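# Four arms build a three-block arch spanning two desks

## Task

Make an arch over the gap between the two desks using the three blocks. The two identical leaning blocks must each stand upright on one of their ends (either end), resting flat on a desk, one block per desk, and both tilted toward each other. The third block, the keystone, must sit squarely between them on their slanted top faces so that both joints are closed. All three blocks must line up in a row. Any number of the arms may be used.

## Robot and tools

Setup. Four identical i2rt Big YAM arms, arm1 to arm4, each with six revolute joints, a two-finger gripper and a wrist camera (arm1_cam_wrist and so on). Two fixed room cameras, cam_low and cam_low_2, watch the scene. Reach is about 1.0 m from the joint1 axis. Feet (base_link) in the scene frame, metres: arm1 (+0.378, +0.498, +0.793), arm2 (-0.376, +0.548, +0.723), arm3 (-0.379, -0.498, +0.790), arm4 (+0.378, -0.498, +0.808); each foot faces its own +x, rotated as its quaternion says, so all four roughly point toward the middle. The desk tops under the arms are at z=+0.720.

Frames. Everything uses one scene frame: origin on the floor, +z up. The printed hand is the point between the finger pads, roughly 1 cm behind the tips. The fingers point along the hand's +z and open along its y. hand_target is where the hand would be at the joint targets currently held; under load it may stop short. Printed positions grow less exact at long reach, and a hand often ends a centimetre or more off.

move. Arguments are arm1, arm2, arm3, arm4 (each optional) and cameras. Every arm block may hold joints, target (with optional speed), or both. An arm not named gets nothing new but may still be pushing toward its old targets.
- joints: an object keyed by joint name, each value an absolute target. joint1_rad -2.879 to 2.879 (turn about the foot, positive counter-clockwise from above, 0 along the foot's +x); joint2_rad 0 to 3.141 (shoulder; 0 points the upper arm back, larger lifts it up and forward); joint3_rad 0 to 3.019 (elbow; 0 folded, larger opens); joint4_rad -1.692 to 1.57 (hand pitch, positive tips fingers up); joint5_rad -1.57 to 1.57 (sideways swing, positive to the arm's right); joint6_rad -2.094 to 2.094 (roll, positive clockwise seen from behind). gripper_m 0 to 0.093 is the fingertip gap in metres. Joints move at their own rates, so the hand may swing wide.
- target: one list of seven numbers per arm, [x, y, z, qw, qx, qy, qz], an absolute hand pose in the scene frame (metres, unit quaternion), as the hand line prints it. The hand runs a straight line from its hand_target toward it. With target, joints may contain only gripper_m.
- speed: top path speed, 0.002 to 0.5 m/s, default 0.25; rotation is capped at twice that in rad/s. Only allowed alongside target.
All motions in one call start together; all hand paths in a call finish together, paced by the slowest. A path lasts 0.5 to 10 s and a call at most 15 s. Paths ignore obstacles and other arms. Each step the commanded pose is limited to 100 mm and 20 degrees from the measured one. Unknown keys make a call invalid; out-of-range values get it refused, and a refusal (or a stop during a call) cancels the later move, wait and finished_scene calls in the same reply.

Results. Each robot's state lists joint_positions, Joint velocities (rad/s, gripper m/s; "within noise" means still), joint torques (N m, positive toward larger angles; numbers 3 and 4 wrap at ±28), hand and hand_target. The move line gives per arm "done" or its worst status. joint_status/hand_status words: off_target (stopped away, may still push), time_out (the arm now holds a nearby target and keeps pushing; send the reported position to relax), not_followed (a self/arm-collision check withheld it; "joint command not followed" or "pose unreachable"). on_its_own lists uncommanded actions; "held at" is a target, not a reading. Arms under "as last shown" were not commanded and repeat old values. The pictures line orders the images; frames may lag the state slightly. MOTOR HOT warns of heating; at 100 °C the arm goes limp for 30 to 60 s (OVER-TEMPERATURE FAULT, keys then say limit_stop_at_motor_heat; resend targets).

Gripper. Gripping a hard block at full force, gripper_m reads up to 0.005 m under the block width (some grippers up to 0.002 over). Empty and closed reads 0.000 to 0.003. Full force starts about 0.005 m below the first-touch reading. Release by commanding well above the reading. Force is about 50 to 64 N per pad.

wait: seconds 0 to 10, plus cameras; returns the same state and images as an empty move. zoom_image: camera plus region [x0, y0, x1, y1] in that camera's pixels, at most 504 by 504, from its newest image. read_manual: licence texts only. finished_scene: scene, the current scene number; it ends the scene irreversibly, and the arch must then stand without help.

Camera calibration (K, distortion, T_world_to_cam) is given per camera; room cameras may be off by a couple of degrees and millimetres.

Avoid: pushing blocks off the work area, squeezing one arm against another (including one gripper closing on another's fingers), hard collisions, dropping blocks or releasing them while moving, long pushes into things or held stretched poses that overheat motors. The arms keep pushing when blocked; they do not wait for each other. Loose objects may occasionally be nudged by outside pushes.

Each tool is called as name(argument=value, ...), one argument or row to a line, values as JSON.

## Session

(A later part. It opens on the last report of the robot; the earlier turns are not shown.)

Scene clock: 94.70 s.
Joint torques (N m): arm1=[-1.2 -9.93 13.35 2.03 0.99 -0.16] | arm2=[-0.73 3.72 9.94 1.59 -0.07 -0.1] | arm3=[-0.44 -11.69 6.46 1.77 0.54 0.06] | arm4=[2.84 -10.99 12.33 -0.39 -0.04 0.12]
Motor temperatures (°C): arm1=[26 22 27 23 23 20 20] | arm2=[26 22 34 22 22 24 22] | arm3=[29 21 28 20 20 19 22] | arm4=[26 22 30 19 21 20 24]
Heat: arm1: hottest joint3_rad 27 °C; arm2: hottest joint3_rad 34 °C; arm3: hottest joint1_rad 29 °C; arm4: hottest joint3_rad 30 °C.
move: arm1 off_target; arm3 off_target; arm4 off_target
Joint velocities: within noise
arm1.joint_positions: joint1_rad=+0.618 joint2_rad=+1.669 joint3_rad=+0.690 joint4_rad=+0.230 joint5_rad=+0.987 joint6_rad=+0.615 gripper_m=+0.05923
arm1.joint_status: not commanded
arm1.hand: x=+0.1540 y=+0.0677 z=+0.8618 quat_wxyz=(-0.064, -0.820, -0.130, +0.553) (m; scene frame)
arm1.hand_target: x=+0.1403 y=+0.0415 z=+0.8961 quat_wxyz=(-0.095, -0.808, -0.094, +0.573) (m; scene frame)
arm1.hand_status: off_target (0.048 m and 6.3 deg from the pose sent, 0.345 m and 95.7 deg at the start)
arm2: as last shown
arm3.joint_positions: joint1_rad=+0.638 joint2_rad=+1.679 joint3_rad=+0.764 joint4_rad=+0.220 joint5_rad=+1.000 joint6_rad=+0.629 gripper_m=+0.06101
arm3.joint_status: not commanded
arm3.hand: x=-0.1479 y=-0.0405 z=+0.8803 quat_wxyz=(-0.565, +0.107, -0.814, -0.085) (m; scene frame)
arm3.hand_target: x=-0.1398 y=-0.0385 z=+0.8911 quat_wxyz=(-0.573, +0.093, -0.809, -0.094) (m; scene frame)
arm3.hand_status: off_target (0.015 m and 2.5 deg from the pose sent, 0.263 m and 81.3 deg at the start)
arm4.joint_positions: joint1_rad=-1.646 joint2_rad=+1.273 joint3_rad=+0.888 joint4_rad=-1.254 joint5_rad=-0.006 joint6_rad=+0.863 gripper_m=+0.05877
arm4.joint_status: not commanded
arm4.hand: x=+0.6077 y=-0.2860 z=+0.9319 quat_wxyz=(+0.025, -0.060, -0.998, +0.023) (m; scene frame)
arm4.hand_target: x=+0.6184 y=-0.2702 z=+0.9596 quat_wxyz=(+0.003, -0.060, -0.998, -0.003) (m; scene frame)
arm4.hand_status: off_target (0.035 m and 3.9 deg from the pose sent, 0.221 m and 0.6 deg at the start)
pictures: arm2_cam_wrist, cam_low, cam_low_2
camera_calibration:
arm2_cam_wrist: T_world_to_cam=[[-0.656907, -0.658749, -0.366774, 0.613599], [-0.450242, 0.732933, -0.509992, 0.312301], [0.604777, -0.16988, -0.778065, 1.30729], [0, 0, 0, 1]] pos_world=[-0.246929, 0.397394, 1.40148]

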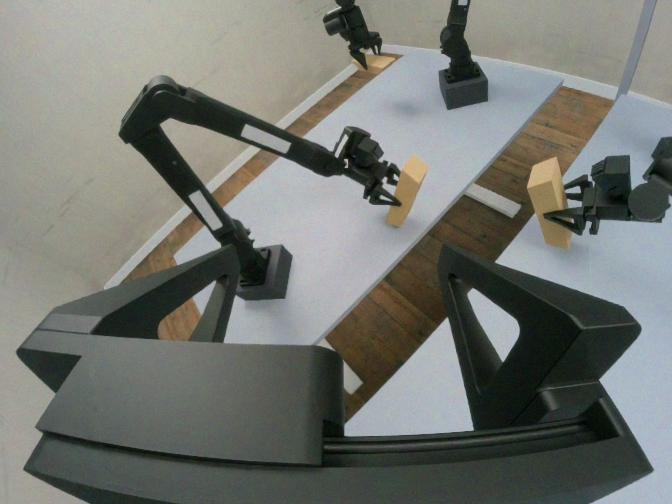

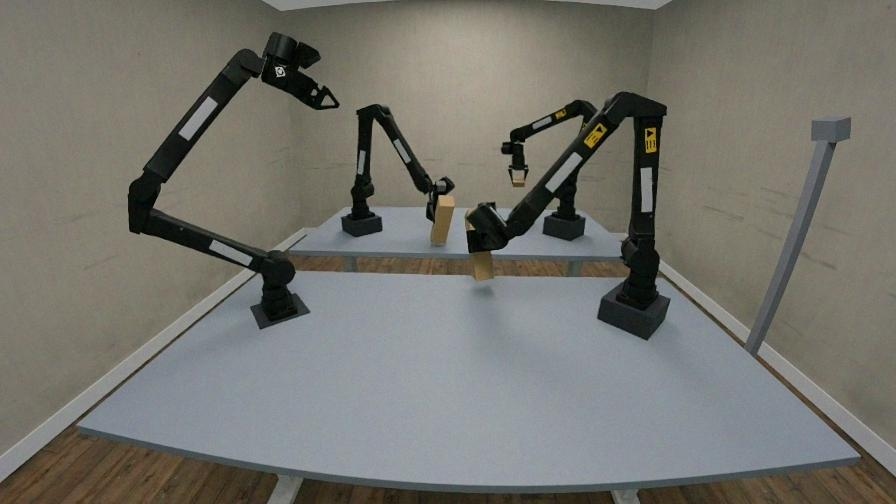

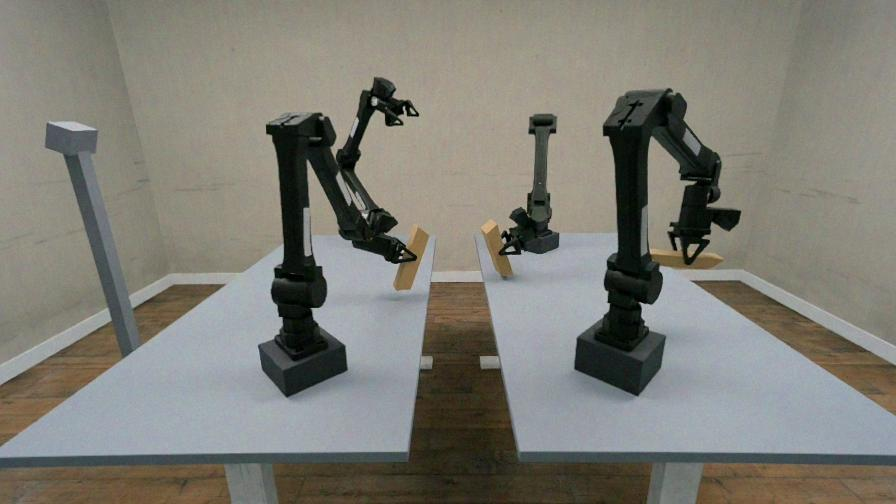

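move(
  arm3={"target": [-0.103, -0.014, 0.866, 0.5782, -0.0960, 0.8054, 0.0885], "speed": 0.1},
  arm1={"target": [0.104, -0.026, 0.870, -0.1270, -0.7963, -0.1020, 0.5825], "speed": 0.1},
  arm4={"target": [0.32, -0.23, 1.05, 0, -0.0436, 0.9990, 0], "speed": 0.25},
  cameras=["cam_low_2", "cam_low", "arm2_cam_wrist"],
)

zoom_image(
  camera="cam_low_2",
  region=[385, 215, 525, 305],
)

zoom_image(
  camera="cam_low",
  region=[420, 180, 510, 300],
)

zoom_image(
  camera="arm2_cam_wrist",
  region=[400, 150, 580, 260],
)

Scene clock: 127.87 s.
Joint torques (N m): arm1=[-1.08 -11.4 12.82 2.17 0.28 -0.13] | arm2=[-1.03 3.66 9.94 1.57 -0.09 -0.09] | arm3=[-0.67 -12.16 9.96 1.83 0.39 0.07] | arm4=[2.9 -6.42 13.16 -0.4 0.17 0.12]
Motor temperatures (°C): arm1=[26 23 32 24 24 20 21] | arm2=[25 22 35 22 22 24 22] | arm3=[29 22 28 21 21 19 23] | arm4=[26 23 36 19 21 20 25]
Heat: arm1: hottest joint3_rad 32 °C; arm2: hottest joint3_rad 35 °C; arm3: hottest joint1_rad 29 °C; arm4: hottest joint3_rad 36 °C.
move: arm1 off_target; arm3 off_target; arm4 off_target
Joint velocities: within noise
arm1.joint_positions: joint1_rad=+0.565 joint2_rad=+1.860 joint3_rad=+0.840 joint4_rad=+0.434 joint5_rad=+0.925 joint6_rad=+0.487 gripper_m=+0.05923
arm1.joint_status: not commanded
arm1.hand: x=+0.1194 y=+0.0013 z=+0.8430 quat_wxyz=(-0.095, -0.807, -0.134, +0.568) (m; scene frame)
arm1.hand_target: x=+0.1050 y=-0.0233 z=+0.8713 quat_wxyz=(-0.125, -0.796, -0.105, +0.583) (m; scene frame)
arm1.hand_status: off_target (0.041 m and 5.5 deg from the pose sent, 0.106 m and 9.0 deg at the start)
arm2: as last shown
arm3.joint_positions: joint1_rad=+0.572 joint2_rad=+1.796 joint3_rad=+0.779 joint4_rad=+0.349 joint5_rad=+0.960 joint6_rad=+0.529 gripper_m=+0.06101
arm3.joint_status: not commanded
arm3.hand: x=-0.1178 y=-0.0387 z=+0.8428 quat_wxyz=(-0.564, +0.124, -0.814, -0.061) (m; scene frame)
arm3.hand_target: x=-0.1038 y=-0.0162 z=+0.8670 quat_wxyz=(-0.579, +0.099, -0.805, -0.086) (m; scene frame)
arm3.hand_status: off_target (0.037 m and 4.9 deg from the pose sent, 0.054 m and 2.2 deg at the start)
arm4.joint_positions: joint1_rad=-0.618 joint2_rad=+1.043 joint3_rad=+0.971 joint4_rad=-1.550 joint5_rad=-0.003 joint6_rad=+1.682 gripper_m=+0.05876
arm4.joint_status: not commanded
arm4.hand: x=+0.3263 y=-0.2449 z=+1.0268 quat_wxyz=(-0.003, +0.044, -0.999, +0.026) (m; scene frame)
arm4.hand_target: x=+0.3208 y=-0.2322 z=+1.0496 quat_wxyz=(+0.000, +0.044, -0.999, +0.003) (m; scene frame)
arm4.hand_status: off_target (0.028 m and 3.0 deg from the pose sent, 0.316 m and 12.6 deg at the start)
pictures: arm2_cam_wrist, cam_low, cam_low_2
camera_calibration:
arm2_cam_wrist: T_world_to_cam=[[-0.656907, -0.658749, -0.366774, 0.613599], [-0.450242, 0.732933, -0.509992, 0.312301], [0.604777, -0.16988, -0.778065, 1.30729], [0, 0, 0, 1]] pos_world=[-0.246929, 0.397394, 1.40148]

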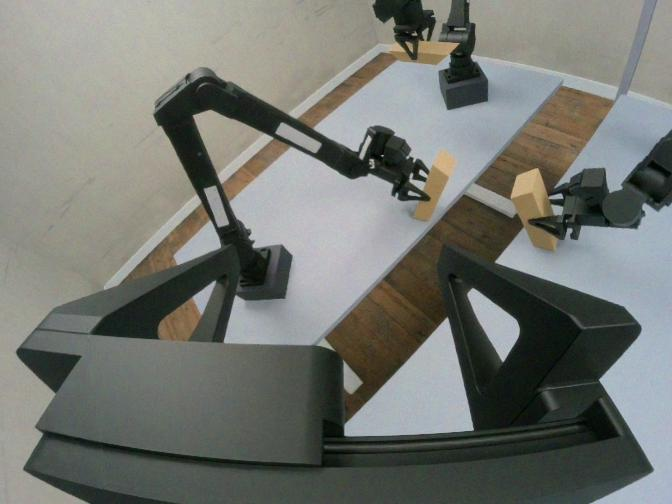

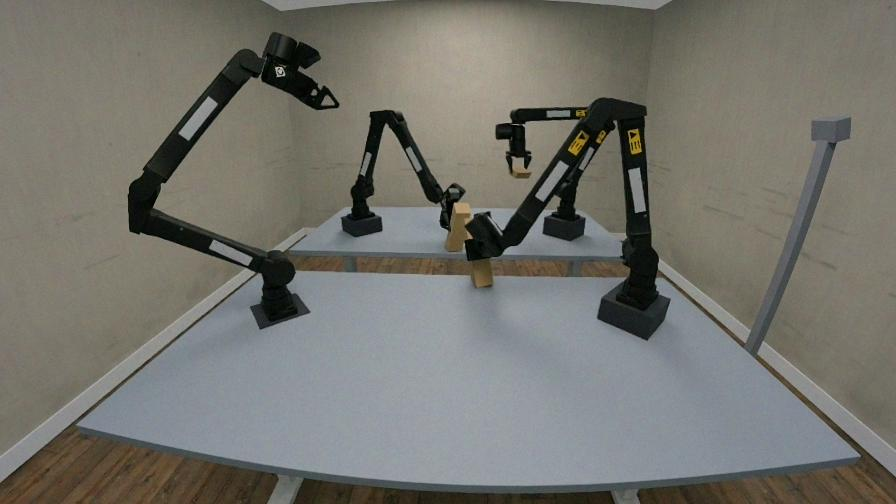

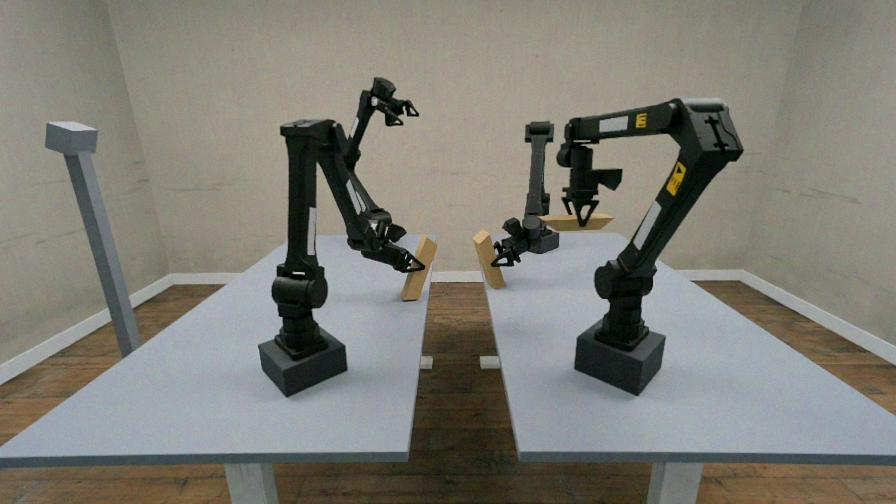

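Scaled by 3.600 from the camera's 896x504 image, which has a finer 1280x720 frame.

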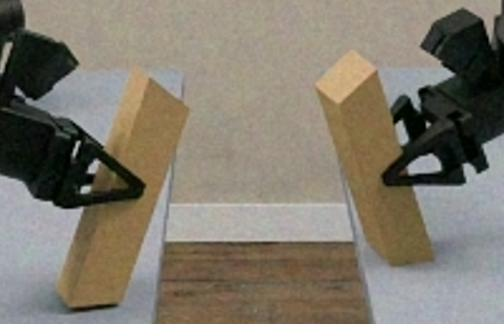

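Scaled by 4.200 from the camera's 896x504 image, which has a finer 1280x720 frame.

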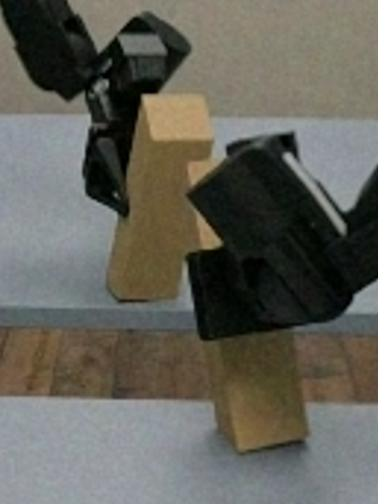

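Scaled by 2.800 from the camera's 672x504 image, which has a finer 960x720 frame.

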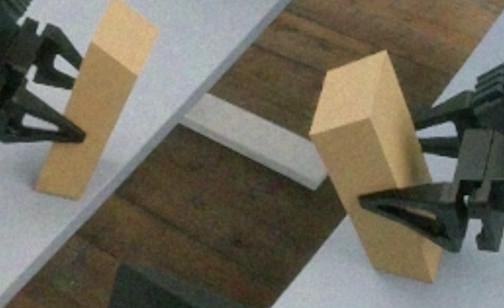

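move(
  arm3={"target": [-0.083, 0.008, 0.874, 0.5797, -0.0916, 0.8038, 0.0970], "speed": 0.1},
  cameras=["cam_low_2", "cam_low"],
)

zoom_image(
  camera="cam_low_2",
  region=[385, 215, 525, 305],
)

zoom_image(
  camera="cam_low",
  region=[420, 180, 510, 300],
)

Scene clock: 161.27 s.
Joint torques (N m): arm1=[-0.91 -11.4 12.81 2.18 0.29 -0.12] | arm2=[-0.91 3.43 10 1.48 -0.08 -0.11] | arm3=[-0.44 -13.16 10.51 1.74 0.45 0.08] | arm4=[2.73 -6.42 13.16 -0.39 0.17 0.13]
Motor temperatures (°C): arm1=[26 23 31 24 23 20 22] | arm2=[25 22 36 22 22 24 22] | arm3=[29 23 28 21 21 19 23] | arm4=[26 22 37 19 21 20 26]
Heat: arm1: hottest joint3_rad 31 °C; arm2: hottest joint3_rad 36 °C; arm3: hottest joint1_rad 29 °C; arm4: hottest joint3_rad 37 °C.
move: arm3 off_target
Joint velocities: within noise
arm1: as last shown
arm1.hand_target: x=+0.1050 y=-0.0232 z=+0.8713 quat_wxyz=(-0.125, -0.796, -0.105, +0.583) (m; scene frame)
arm2.joint_positions: joint1_rad=-0.068 joint2_rad=+0.615 joint3_rad=+1.398 joint4_rad=-1.168 joint5_rad=-0.283 joint6_rad=+0.288 gripper_m=+0.09396
arm2.joint_status: not commanded
arm2.hand: x=-0.1788 y=+0.3871 z=+1.3047 quat_wxyz=(-0.558, -0.390, -0.730, +0.053) (m; scene frame)
arm2.hand_target: x=-0.1809 y=+0.3898 z=+1.3157 quat_wxyz=(-0.568, -0.385, -0.725, +0.057) (m; scene frame)
arm2.hand_status: not commanded
arm3.joint_positions: joint1_rad=+0.542 joint2_rad=+1.834 joint3_rad=+0.845 joint4_rad=+0.350 joint5_rad=+0.928 joint6_rad=+0.520 gripper_m=+0.06101
arm3.joint_status: not commanded
arm3.hand: x=-0.0990 y=-0.0181 z=+0.8437 quat_wxyz=(-0.562, +0.116, -0.816, -0.071) (m; scene frame)
arm3.hand_target: x=-0.0842 y=+0.0056 z=+0.8753 quat_wxyz=(-0.580, +0.089, -0.804, -0.099) (m; scene frame)
arm3.hand_status: off_target (0.043 m and 4.8 deg from the pose sent, 0.066 m and 6.0 deg at the start)
arm4.joint_positions: joint1_rad=-0.618 joint2_rad=+1.043 joint3_rad=+0.971 joint4_rad=-1.550 joint5_rad=-0.001 joint6_rad=+1.682 gripper_m=+0.05876
arm4.joint_status: not commanded
arm4.hand: x=+0.3266 y=-0.2449 z=+1.0268 quat_wxyz=(-0.004, +0.044, -0.999, +0.025) (m; scene frame)
arm4.hand_target: x=+0.3210 y=-0.2321 z=+1.0496 quat_wxyz=(-0.001, +0.044, -0.999, +0.003) (m; scene frame)
arm4.hand_status: not commanded
pictures: cam_low, cam_low_2

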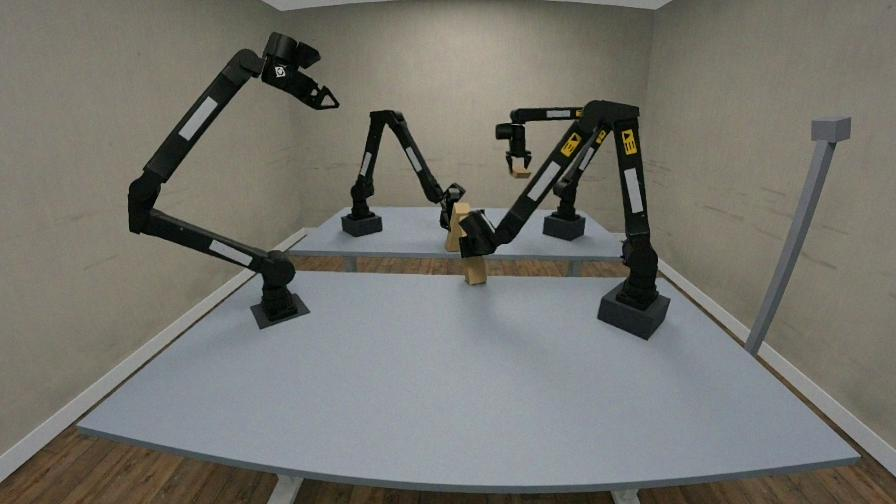

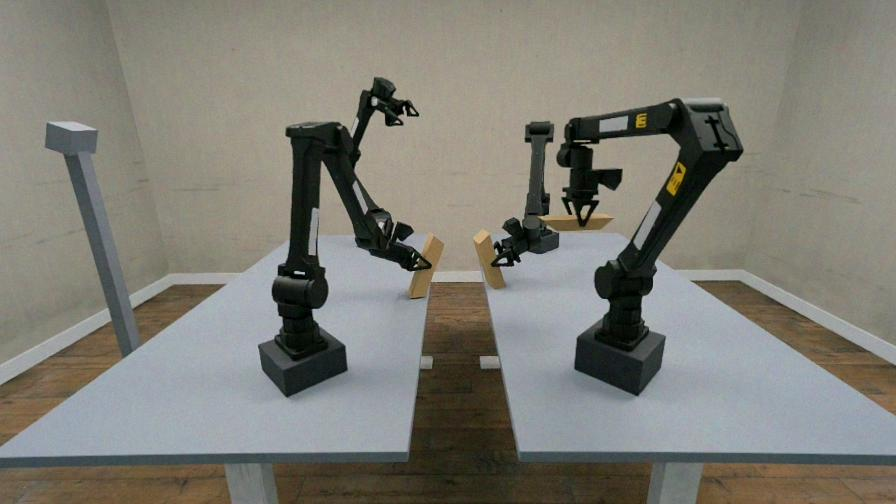

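Scaled by 3.600 from the camera's 896x504 image, which has a finer 1280x720 frame.

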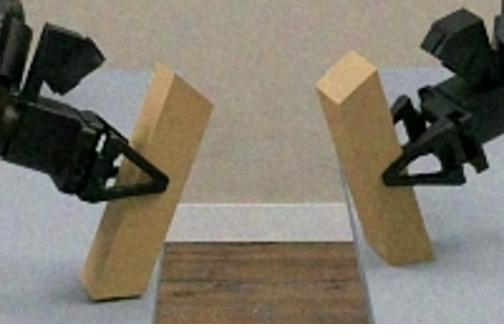

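Scaled by 4.200 from the camera's 896x504 image, which has a finer 1280x720 frame.

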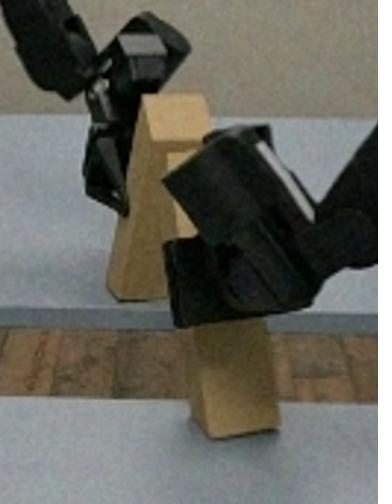

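zoom_image(
  camera="cam_low_2",
  region=[400, 230, 450, 305],
)

zoom_image(
  camera="cam_low_2",
  region=[465, 225, 515, 300],
)

zoom_image(
  camera="cam_low",
  region=[440, 195, 500, 295],
)

Scaled by 6.720 from the camera's 896x504 image, which has a finer 1280x720 frame.

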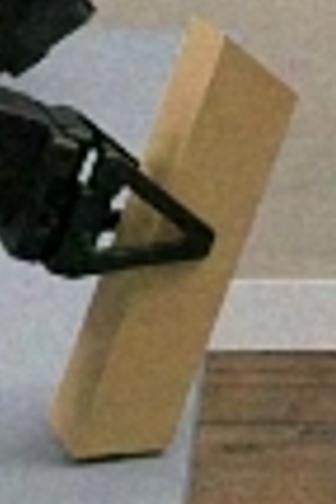

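Scaled by 6.720 from the camera's 896x504 image, which has a finer 1280x720 frame.

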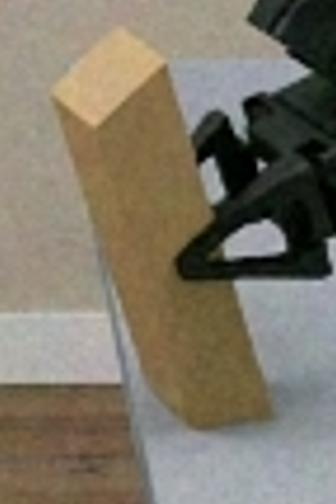

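Scaled by 5.040 from the camera's 896x504 image, which has a finer 1280x720 frame.

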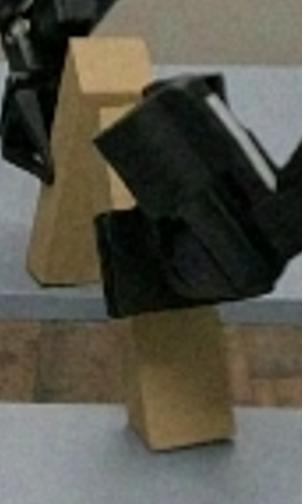

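move(
  arm3={"target": [-0.0875, -0.0007, 0.879, 0.5947, -0.0659, 0.7933, 0.1129], "speed": 0.08},
  arm1={"target": [0.1054, -0.0155, 0.8735, -0.1464, -0.7884, -0.0669, 0.5938], "speed": 0.08},
  cameras=["cam_low_2", "cam_low"],
)

zoom_image(
  camera="cam_low_2",
  region=[400, 230, 450, 305],
)

zoom_image(
  camera="cam_low_2",
  region=[465, 225, 515, 300],
)

zoom_image(
  camera="cam_low",
  region=[440, 195, 500, 295],
)

Scene clock: 188.10 s.
Joint torques (N m): arm1=[-0.79 -12.45 9.95 2.39 0.77 0.03] | arm2=[-1.14 3.55 9.99 1.61 -0.09 -0.09] | arm3=[0.62 -13.33 8.06 2.02 0.84 0.12] | arm4=[2.84 -6.42 13.16 -0.36 0.17 0.13]
Motor temperatures (°C): arm1=[26 24 31 24 23 20 22] | arm2=[25 22 36 22 22 24 22] | arm3=[29 26 30 21 21 19 24] | arm4=[26 22 39 19 21 20 26]
Heat: arm1: hottest joint3_rad 31 °C; arm2: hottest joint3_rad 36 °C; arm3: hottest joint3_rad 30 °C; arm4: hottest joint3_rad 39 °C.
move: arm1 off_target; arm3 off_target
Joint velocities: within noise
arm1.joint_positions: joint1_rad=+0.565 joint2_rad=+1.875 joint3_rad=+0.840 joint4_rad=+0.506 joint5_rad=+0.941 joint6_rad=+0.520 gripper_m=+0.05923
arm1.joint_status: not commanded
arm1.hand: x=+0.1169 y=-0.0019 z=+0.8477 quat_wxyz=(-0.121, -0.800, -0.100, +0.579) (m; scene frame)
arm1.hand_target: x=+0.1058 y=-0.0142 z=+0.8736 quat_wxyz=(-0.147, -0.789, -0.065, +0.593) (m; scene frame)
arm1.hand_status: off_target (0.031 m and 5.2 deg from the pose sent, 0.037 m and 10.3 deg at the start)
arm2, arm4: as last shown
arm3.joint_positions: joint1_rad=+0.542 joint2_rad=+1.835 joint3_rad=+0.845 joint4_rad=+0.427 joint5_rad=+0.951 joint6_rad=+0.520 gripper_m=+0.06101
arm3.joint_status: not commanded
arm3.hand: x=-0.0953 y=-0.0139 z=+0.8563 quat_wxyz=(-0.580, +0.089, -0.805, -0.092) (m; scene frame)
arm3.hand_target: x=-0.0879 y=-0.0016 z=+0.8793 quat_wxyz=(-0.595, +0.066, -0.793, -0.113) (m; scene frame)
arm3.hand_status: off_target (0.027 m and 4.2 deg from the pose sent, 0.041 m and 8.8 deg at the start)
pictures: cam_low, cam_low_2

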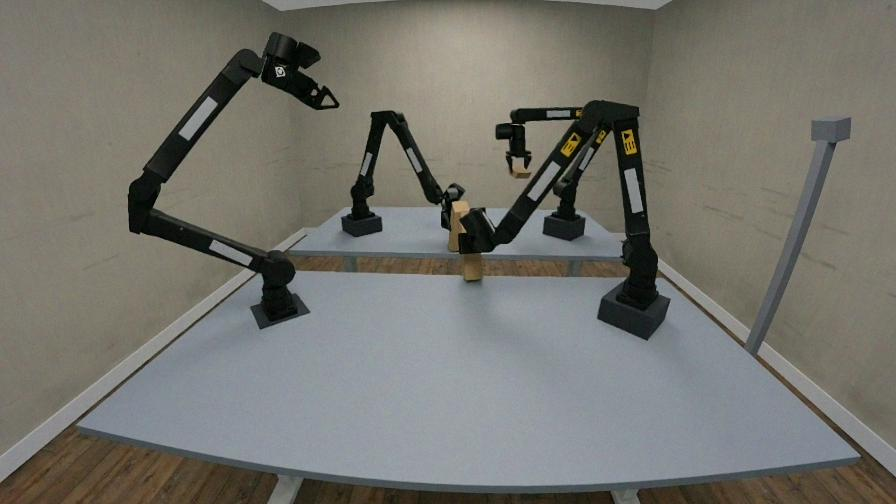

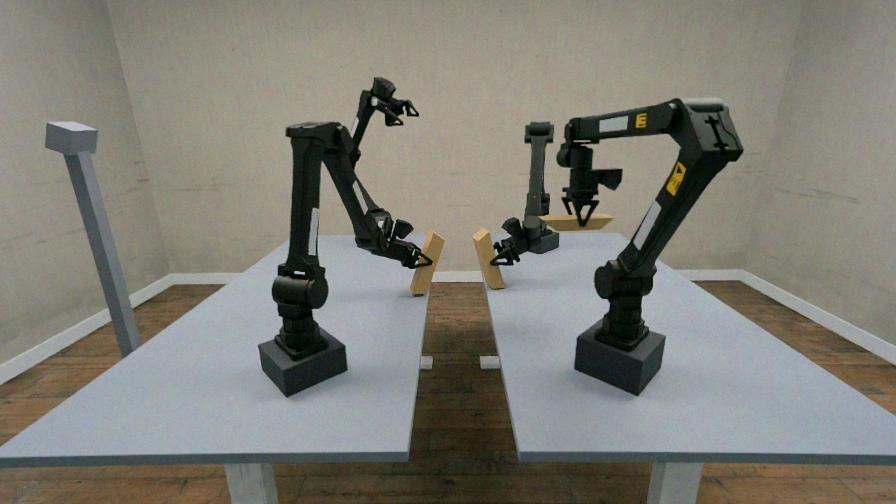

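Scaled by 6.720 from the camera's 896x504 image, which has a finer 1280x720 frame.

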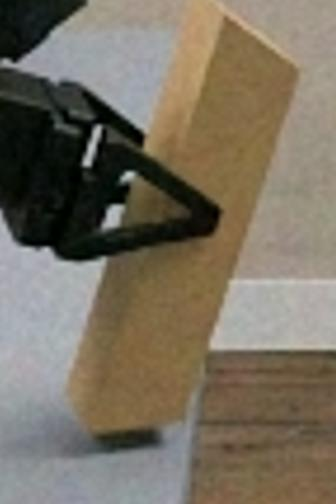

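Scaled by 6.720 from the camera's 896x504 image, which has a finer 1280x720 frame.

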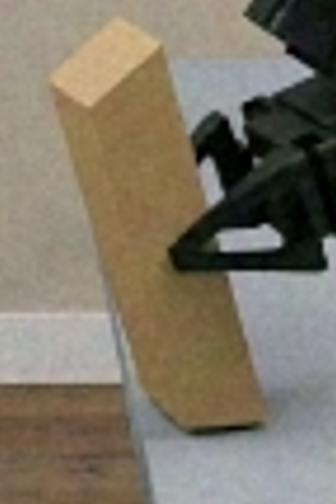

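Scaled by 5.040 from the camera's 896x504 image, which has a finer 1280x720 frame.

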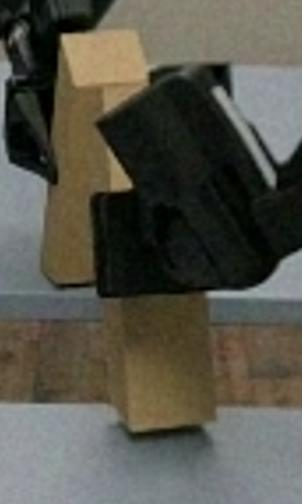

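move(
  arm3={"target": [-0.101, -0.020, 0.873, 0.5947, -0.0659, 0.7933, 0.1129], "speed": 0.06},
  cameras=["cam_low_2", "cam_low"],
)

zoom_image(
  camera="cam_low_2",
  region=[400, 230, 450, 305],
)

zoom_image(
  camera="cam_low",
  region=[440, 195, 500, 295],
)

Scene clock: 195.70 s.
Joint torques (N m): arm1=[-0.79 -12.4 9.94 2.3 0.75 0.03] | arm2=[-0.85 3.6 9.92 1.58 -0.08 -0.08] | arm3=[1.79 -15.38 5.83 2 0.87 0.23] | arm4=[2.73 -6.42 13.16 -0.38 0.17 0.12]
Motor temperatures (°C): arm1=[26 24 31 24 24 20 22] | arm2=[25 22 36 22 22 24 22] | arm3=[29 26 30 21 21 19 24] | arm4=[26 22 39 19 21 20 27]
Heat: arm1: hottest joint3_rad 31 °C; arm2: hottest joint3_rad 36 °C; arm3: hottest joint3_rad 30 °C; arm4: hottest joint3_rad 39 °C.
move: arm3 off_target
Joint velocities: within noise
arm1.joint_positions: joint1_rad=+0.565 joint2_rad=+1.875 joint3_rad=+0.840 joint4_rad=+0.507 joint5_rad=+0.941 joint6_rad=+0.520 gripper_m=+0.05923
arm1.joint_status: not commanded
arm1.hand: x=+0.1168 y=-0.0020 z=+0.8479 quat_wxyz=(-0.122, -0.800, -0.099, +0.579) (m; scene frame)
arm1.hand_target: x=+0.1058 y=-0.0144 z=+0.8737 quat_wxyz=(-0.148, -0.789, -0.065, +0.593) (m; scene frame)
arm1.hand_status: not commanded
arm2, arm4: as last shown
arm3.joint_positions: joint1_rad=+0.542 joint2_rad=+1.835 joint3_rad=+0.807 joint4_rad=+0.458 joint5_rad=+0.964 joint6_rad=+0.520 gripper_m=+0.06101
arm3.joint_status: not commanded
arm3.hand: x=-0.0981 y=-0.0285 z=+0.8482 quat_wxyz=(-0.582, +0.088, -0.804, -0.084) (m; scene frame)
arm3.hand_target: x=-0.1009 y=-0.0203 z=+0.8725 quat_wxyz=(-0.594, +0.066, -0.794, -0.113) (m; scene frame)
arm3.hand_status: off_target (0.026 m and 4.6 deg from the pose sent, 0.019 m and 4.2 deg at the start)
pictures: cam_low, cam_low_2

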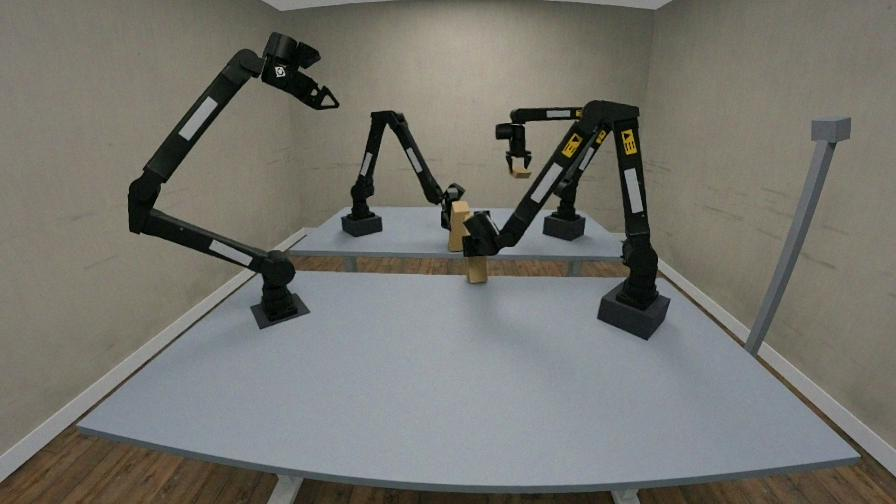

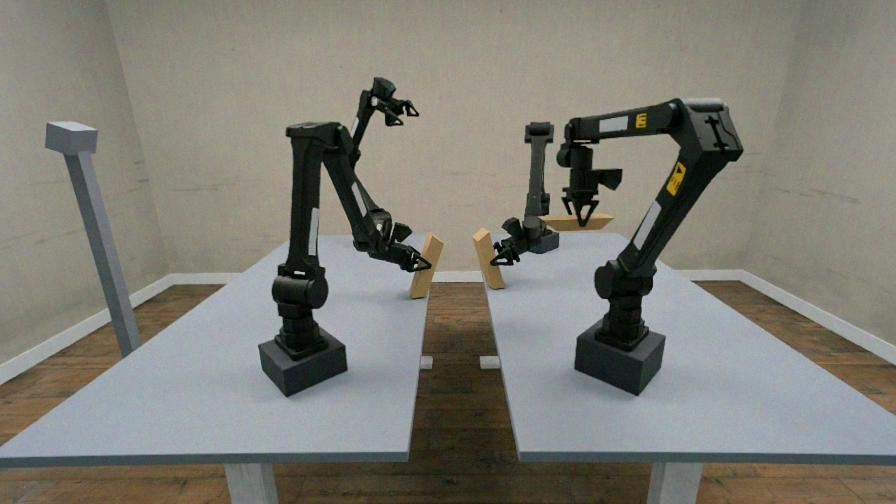

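Scaled by 6.720 from the camera's 896x504 image, which has a finer 1280x720 frame.

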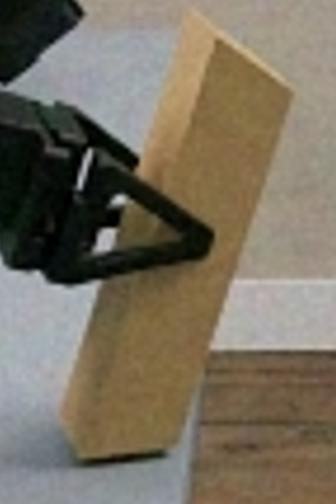

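Scaled by 5.040 from the camera's 896x504 image, which has a finer 1280x720 frame.

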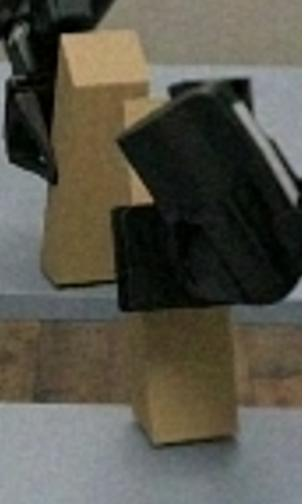

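move(
  arm1={"target": [0.1178, 0.0016, 0.8735, -0.1464, -0.7884, -0.0669, 0.5938], "speed": 0.06},
  cameras=["cam_low_2", "cam_low"],
)

zoom_image(
  camera="cam_low_2",
  region=[465, 225, 515, 300],
)

zoom_image(
  camera="cam_low",
  region=[440, 195, 500, 295],
)

Scene clock: 202.10 s.
Joint torques (N m): arm1=[0.62 -14.33 6.82 2.24 0.72 0.04] | arm2=[-1.03 3.78 9.99 1.59 -0.1 -0.08] | arm3=[1.73 -15.15 5.82 2.02 0.87 0.24] | arm4=[2.78 -6.48 13.18 -0.35 0.16 0.12]
Motor temperatures (°C): arm1=[26 24 31 24 24 20 22] | arm2=[25 22 36 22 22 24 22] | arm3=[29 26 30 21 21 19 24] | arm4=[26 22 40 19 21 20 27]
Heat: arm1: hottest joint3_rad 31 °C; arm2: hottest joint3_rad 36 °C; arm3: hottest joint3_rad 30 °C; arm4: hottest joint3_rad 40 °C.
move: arm1 off_target
Joint velocities: within noise
arm1.joint_positions: joint1_rad=+0.565 joint2_rad=+1.875 joint3_rad=+0.817 joint4_rad=+0.523 joint5_rad=+0.957 joint6_rad=+0.528 gripper_m=+0.05924
arm1.joint_status: not commanded
arm1.hand: x=+0.1176 y=+0.0080 z=+0.8436 quat_wxyz=(-0.117, -0.800, -0.094, +0.581) (m; scene frame)
arm1.hand_target: x=+0.1177 y=+0.0018 z=+0.8728 quat_wxyz=(-0.146, -0.789, -0.067, +0.593) (m; scene frame)
arm1.hand_status: off_target (0.031 m and 5.0 deg from the pose sent, 0.026 m and 5.1 deg at the start)
arm2, arm3, arm4: as last shown
pictures: cam_low, cam_low_2

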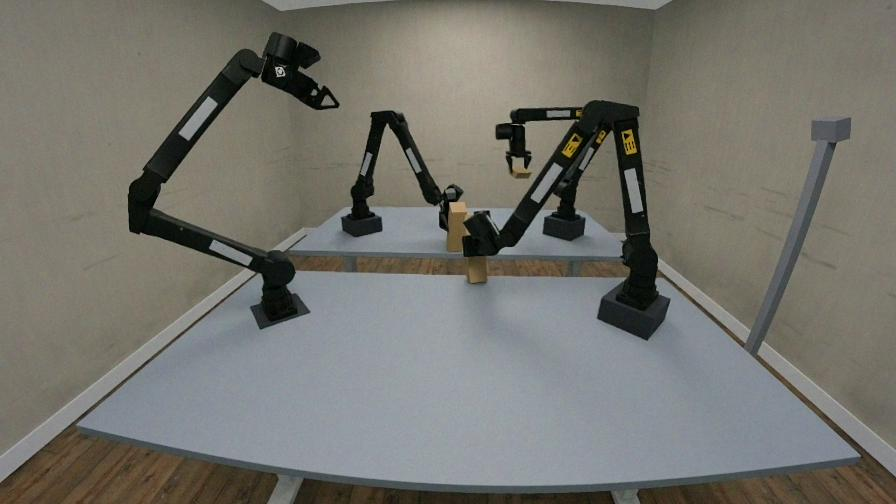

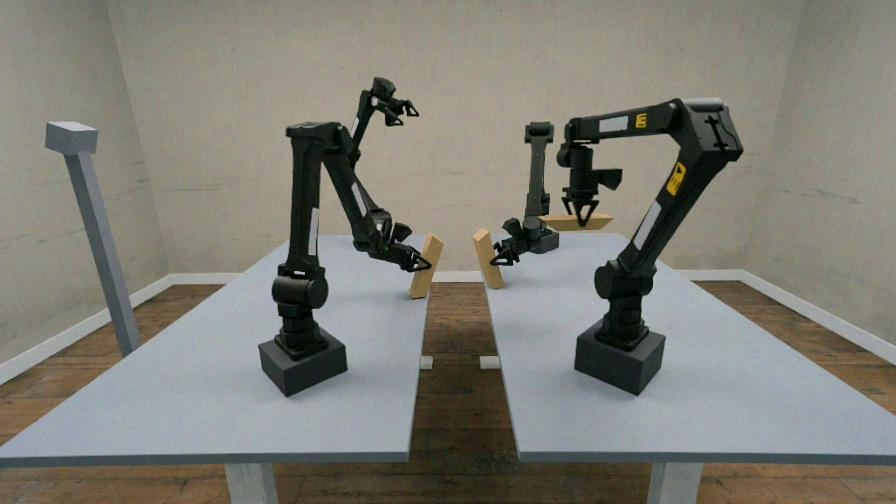

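Scaled by 6.720 from the camera's 896x504 image, which has a finer 1280x720 frame.

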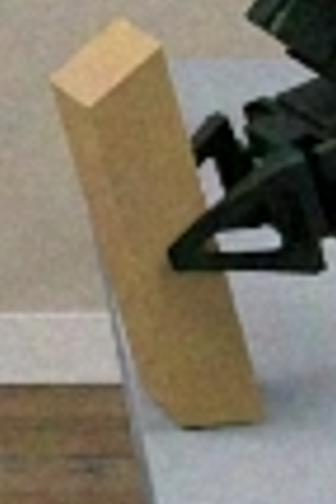

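Scaled by 5.040 from the camera's 896x504 image, which has a finer 1280x720 frame.

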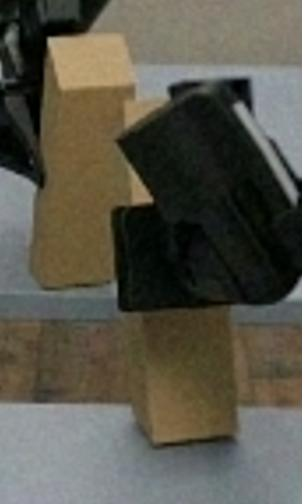

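move(
  arm3={"target": [-0.1095, -0.022, 0.870, 0.5947, -0.0659, 0.7933, 0.1129], "speed": 0.06},
  arm4={"target": [-0.006, 0.006, 1.055, 0, -0.1348, 0.9909, 0], "speed": 0.2},
  cameras=["cam_low_2", "cam_low", "arm4_cam_wrist"],
)

zoom_image(
  camera="cam_low_2",
  region=[390, 185, 530, 305],
)

zoom_image(
  camera="cam_low",
  region=[425, 155, 505, 295],
)

Scene clock: 211.87 s.
Joint torques (N m): arm1=[0.56 -14.45 6.8 2.25 0.72 0.03] | arm2=[-0.97 3.66 10 1.51 -0.08 -0.08] | arm3=[2.2 -15.38 5.6 1.92 0.9 0.28] | arm4=[2.37 -21.01 13.19 -0.39 0.17 0.12]
Motor temperatures (°C): arm1=[26 24 30 24 24 20 22] | arm2=[25 22 36 22 22 24 22] | arm3=[29 26 29 21 22 19 24] | arm4=[26 22 41 19 21 20 27]
Heat: arm1: hottest joint3_rad 30 °C; arm2: hottest joint3_rad 36 °C; arm3: hottest joint1_rad 29 °C; arm4: hottest joint3_rad 41 °C.
move: arm3 off_target; arm4 off_target
Joint velocities: within noise
arm1, arm2: as last shown
arm3.joint_positions: joint1_rad=+0.555 joint2_rad=+1.835 joint3_rad=+0.797 joint4_rad=+0.458 joint5_rad=+0.980 joint6_rad=+0.524 gripper_m=+0.06101
arm3.joint_status: not commanded
arm3.hand: x=-0.1046 y=-0.0308 z=+0.8461 quat_wxyz=(-0.583, +0.090, -0.803, -0.081) (m; scene frame)
arm3.hand_target: x=-0.1094 y=-0.0224 z=+0.8697 quat_wxyz=(-0.595, +0.068, -0.793, -0.111) (m; scene frame)
arm3.hand_status: off_target (0.026 m and 4.9 deg from the pose sent, 0.026 m and 4.6 deg at the start)
arm4.joint_positions: joint1_rad=-0.173 joint2_rad=+2.030 joint3_rad=+2.103 joint4_rad=-1.683 joint5_rad=-0.001 joint6_rad=+1.938 gripper_m=+0.05875
arm4.joint_status: not commanded
arm4.hand: x=+0.0039 y=-0.0010 z=+1.0297 quat_wxyz=(-0.009, +0.138, -0.990, +0.018) (m; scene frame)
arm4.hand_target: x=-0.0045 y=+0.0048 z=+1.0546 quat_wxyz=(+0.002, +0.135, -0.991, -0.005) (m; scene frame)
arm4.hand_status: off_target (0.028 m and 2.4 deg from the pose sent, 0.418 m and 10.9 deg at the start; a joint's target at an end of its range on 25 of 92 steps)
pictures: arm4_cam_wrist, cam_low, cam_low_2
camera_calibration:
arm4_cam_wrist: T_world_to_cam=[[0.279125, -0.959135, 0.0463586, -0.0500726], [-0.789069, -0.201586, 0.580287, -0.590814], [-0.547228, -0.198553, -0.813091, 0.964419], [0, 0, 0, 1]] pos_world=[0.0755408, 0.0243622, 1.12932]

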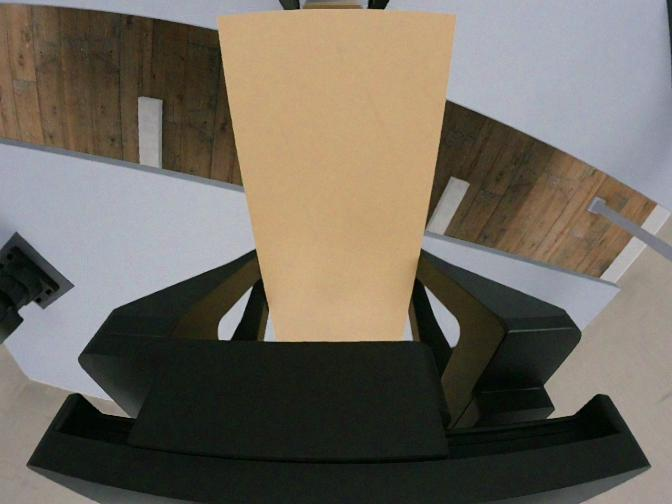

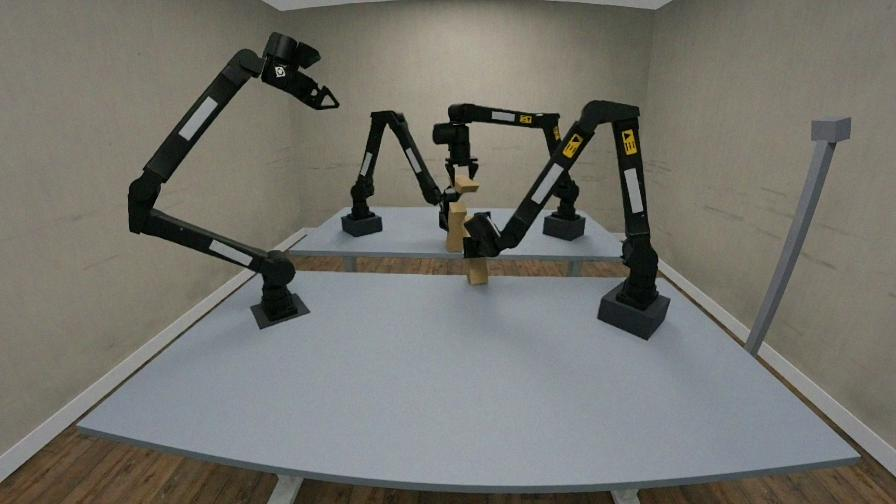

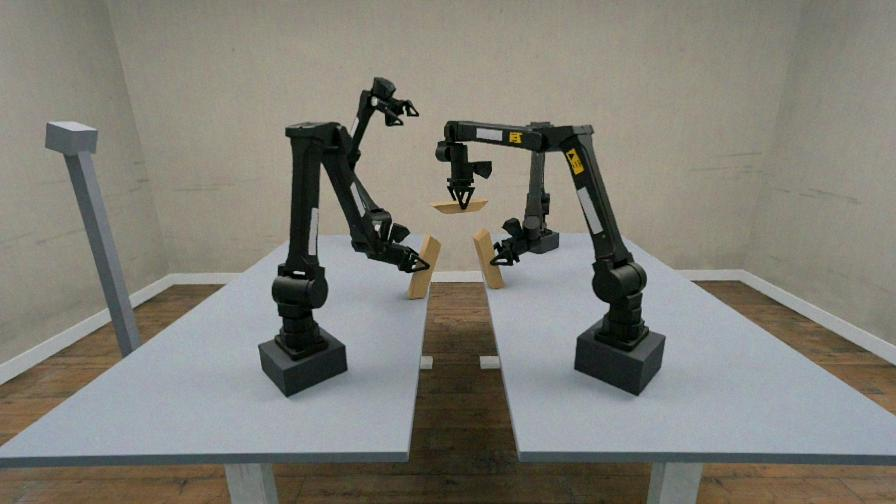

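Scaled by 3.600 from the camera's 896x504 image, which has a finer 1280x720 frame.

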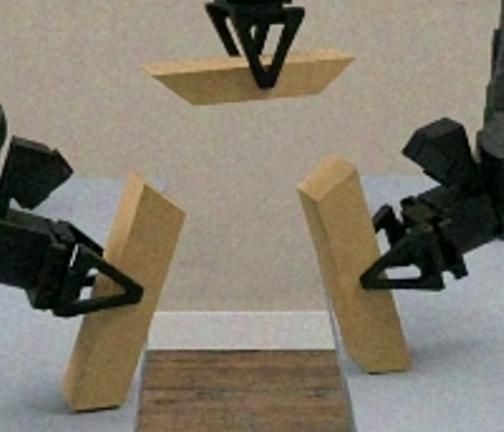

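Scaled by 3.600 from the camera's 896x504 image, which has a finer 1280x720 frame.

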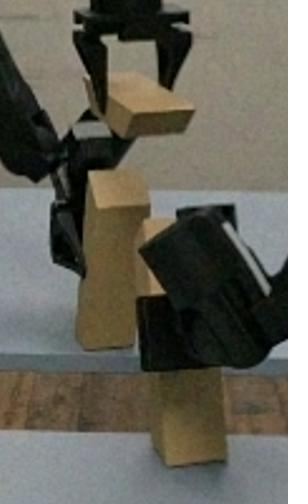

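move(
  arm4={"target": [-0.0135, -0.013, 0.956, -0.0166, -0.1348, 0.9909, 0.0239], "speed": 0.08},
  cameras=["cam_low_2", "cam_low", "arm4_cam_wrist"],
)

zoom_image(
  camera="cam_low_2",
  region=[410, 205, 510, 265],
)

zoom_image(
  camera="cam_low",
  region=[435, 170, 495, 240],
)

Scene clock: 227.27 s.
Joint torques (N m): arm1=[0.56 -14.21 6.82 2.21 0.71 0.03] | arm2=[-0.85 3.66 9.94 1.43 -0.08 -0.1] | arm3=[2.08 -14.97 5.72 2.03 0.87 0.24] | arm4=[2.78 -23.65 9.14 0.84 0.04 0.12]
Motor temperatures (°C): arm1=[26 25 29 24 24 20 22] | arm2=[25 22 36 22 22 24 22] | arm3=[29 26 28 21 22 19 24] | arm4=[26 25 44 19 21 20 27]
Heat: arm1: hottest joint3_rad 29 °C; arm2: hottest joint3_rad 36 °C; arm3: hottest joint1_rad 29 °C; arm4: hottest joint3_rad 44 °C.
move: arm4 off_target
Joint velocities: within noise
arm1.joint_positions: joint1_rad=+0.565 joint2_rad=+1.875 joint3_rad=+0.817 joint4_rad=+0.523 joint5_rad=+0.957 joint6_rad=+0.526 gripper_m=+0.05924
arm1.joint_status: not commanded
arm1.hand: x=+0.1176 y=+0.0080 z=+0.8436 quat_wxyz=(-0.116, -0.800, -0.095, +0.581) (m; scene frame)
arm1.hand_target: x=+0.1177 y=+0.0018 z=+0.8728 quat_wxyz=(-0.146, -0.789, -0.068, +0.593) (m; scene frame)
arm1.hand_status: not commanded
arm2: as last shown
arm3.joint_positions: joint1_rad=+0.556 joint2_rad=+1.835 joint3_rad=+0.795 joint4_rad=+0.458 joint5_rad=+0.980 joint6_rad=+0.532 gripper_m=+0.06101
arm3.joint_status: not commanded
arm3.hand: x=-0.1051 y=-0.0317 z=+0.8452 quat_wxyz=(-0.583, +0.087, -0.804, -0.082) (m; scene frame)
arm3.hand_target: x=-0.1093 y=-0.0224 z=+0.8696 quat_wxyz=(-0.594, +0.066, -0.794, -0.113) (m; scene frame)
arm3.hand_status: not commanded
arm4.joint_positions: joint1_rad=-0.152 joint2_rad=+2.012 joint3_rad=+1.798 joint4_rad=-1.369 joint5_rad=-0.004 joint6_rad=+1.969 gripper_m=+0.05875
arm4.joint_status: not commanded
arm4.hand: x=-0.0027 y=-0.0142 z=+0.9245 quat_wxyz=(-0.001, +0.133, -0.991, +0.007) (m; scene frame)
arm4.hand_target: x=-0.0130 y=-0.0138 z=+0.9557 quat_wxyz=(+0.017, +0.134, -0.991, -0.023) (m; scene frame)
arm4.hand_status: off_target (0.033 m and 4.1 deg from the pose sent, 0.077 m and 5.7 deg at the start)
pictures: arm4_cam_wrist, cam_low, cam_low_2
camera_calibration:
arm4_cam_wrist: T_world_to_cam=[[0.26993, -0.962636, 0.0216518, -0.0332212], [-0.780289, -0.205513, 0.590688, -0.547283], [-0.564168, -0.176339, -0.806609, 0.867017], [0, 0, 0, 1]] pos_world=[0.0710717, 0.00843546, 1.02334]

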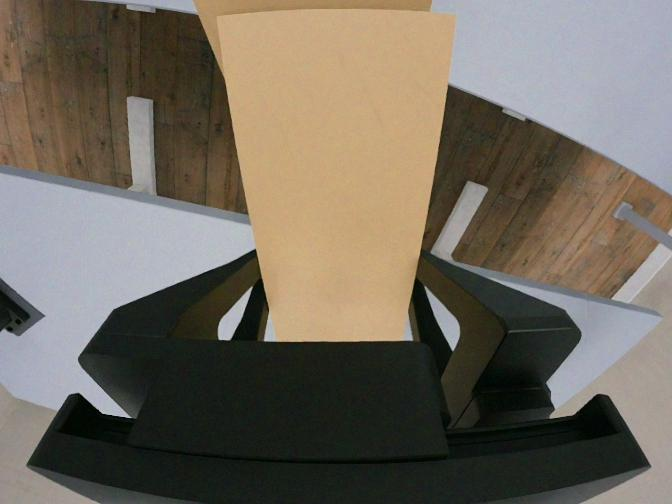

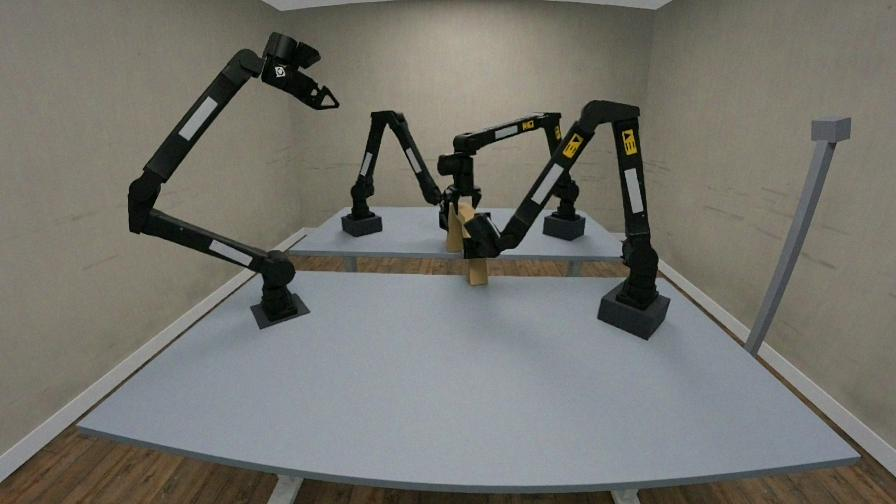

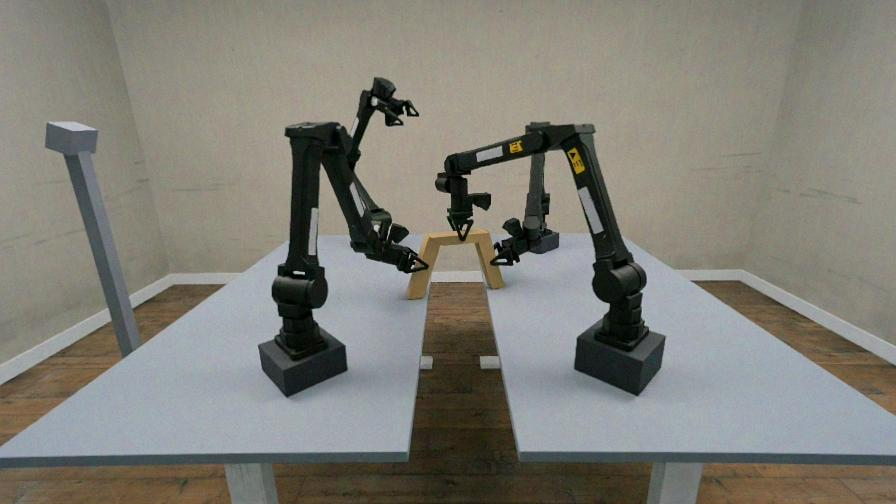

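Scaled by 5.040 from the camera's 896x504 image, which has a finer 1280x720 frame.

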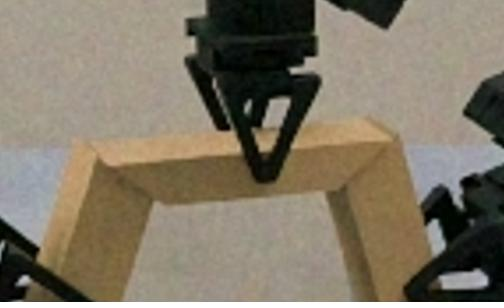

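Scaled by 7.200 from the camera's 896x504 image, which has a finer 1280x720 frame.

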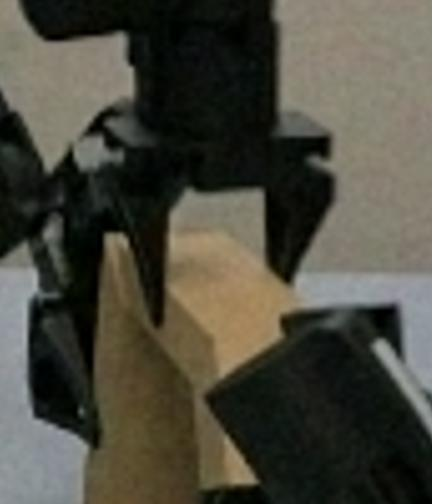

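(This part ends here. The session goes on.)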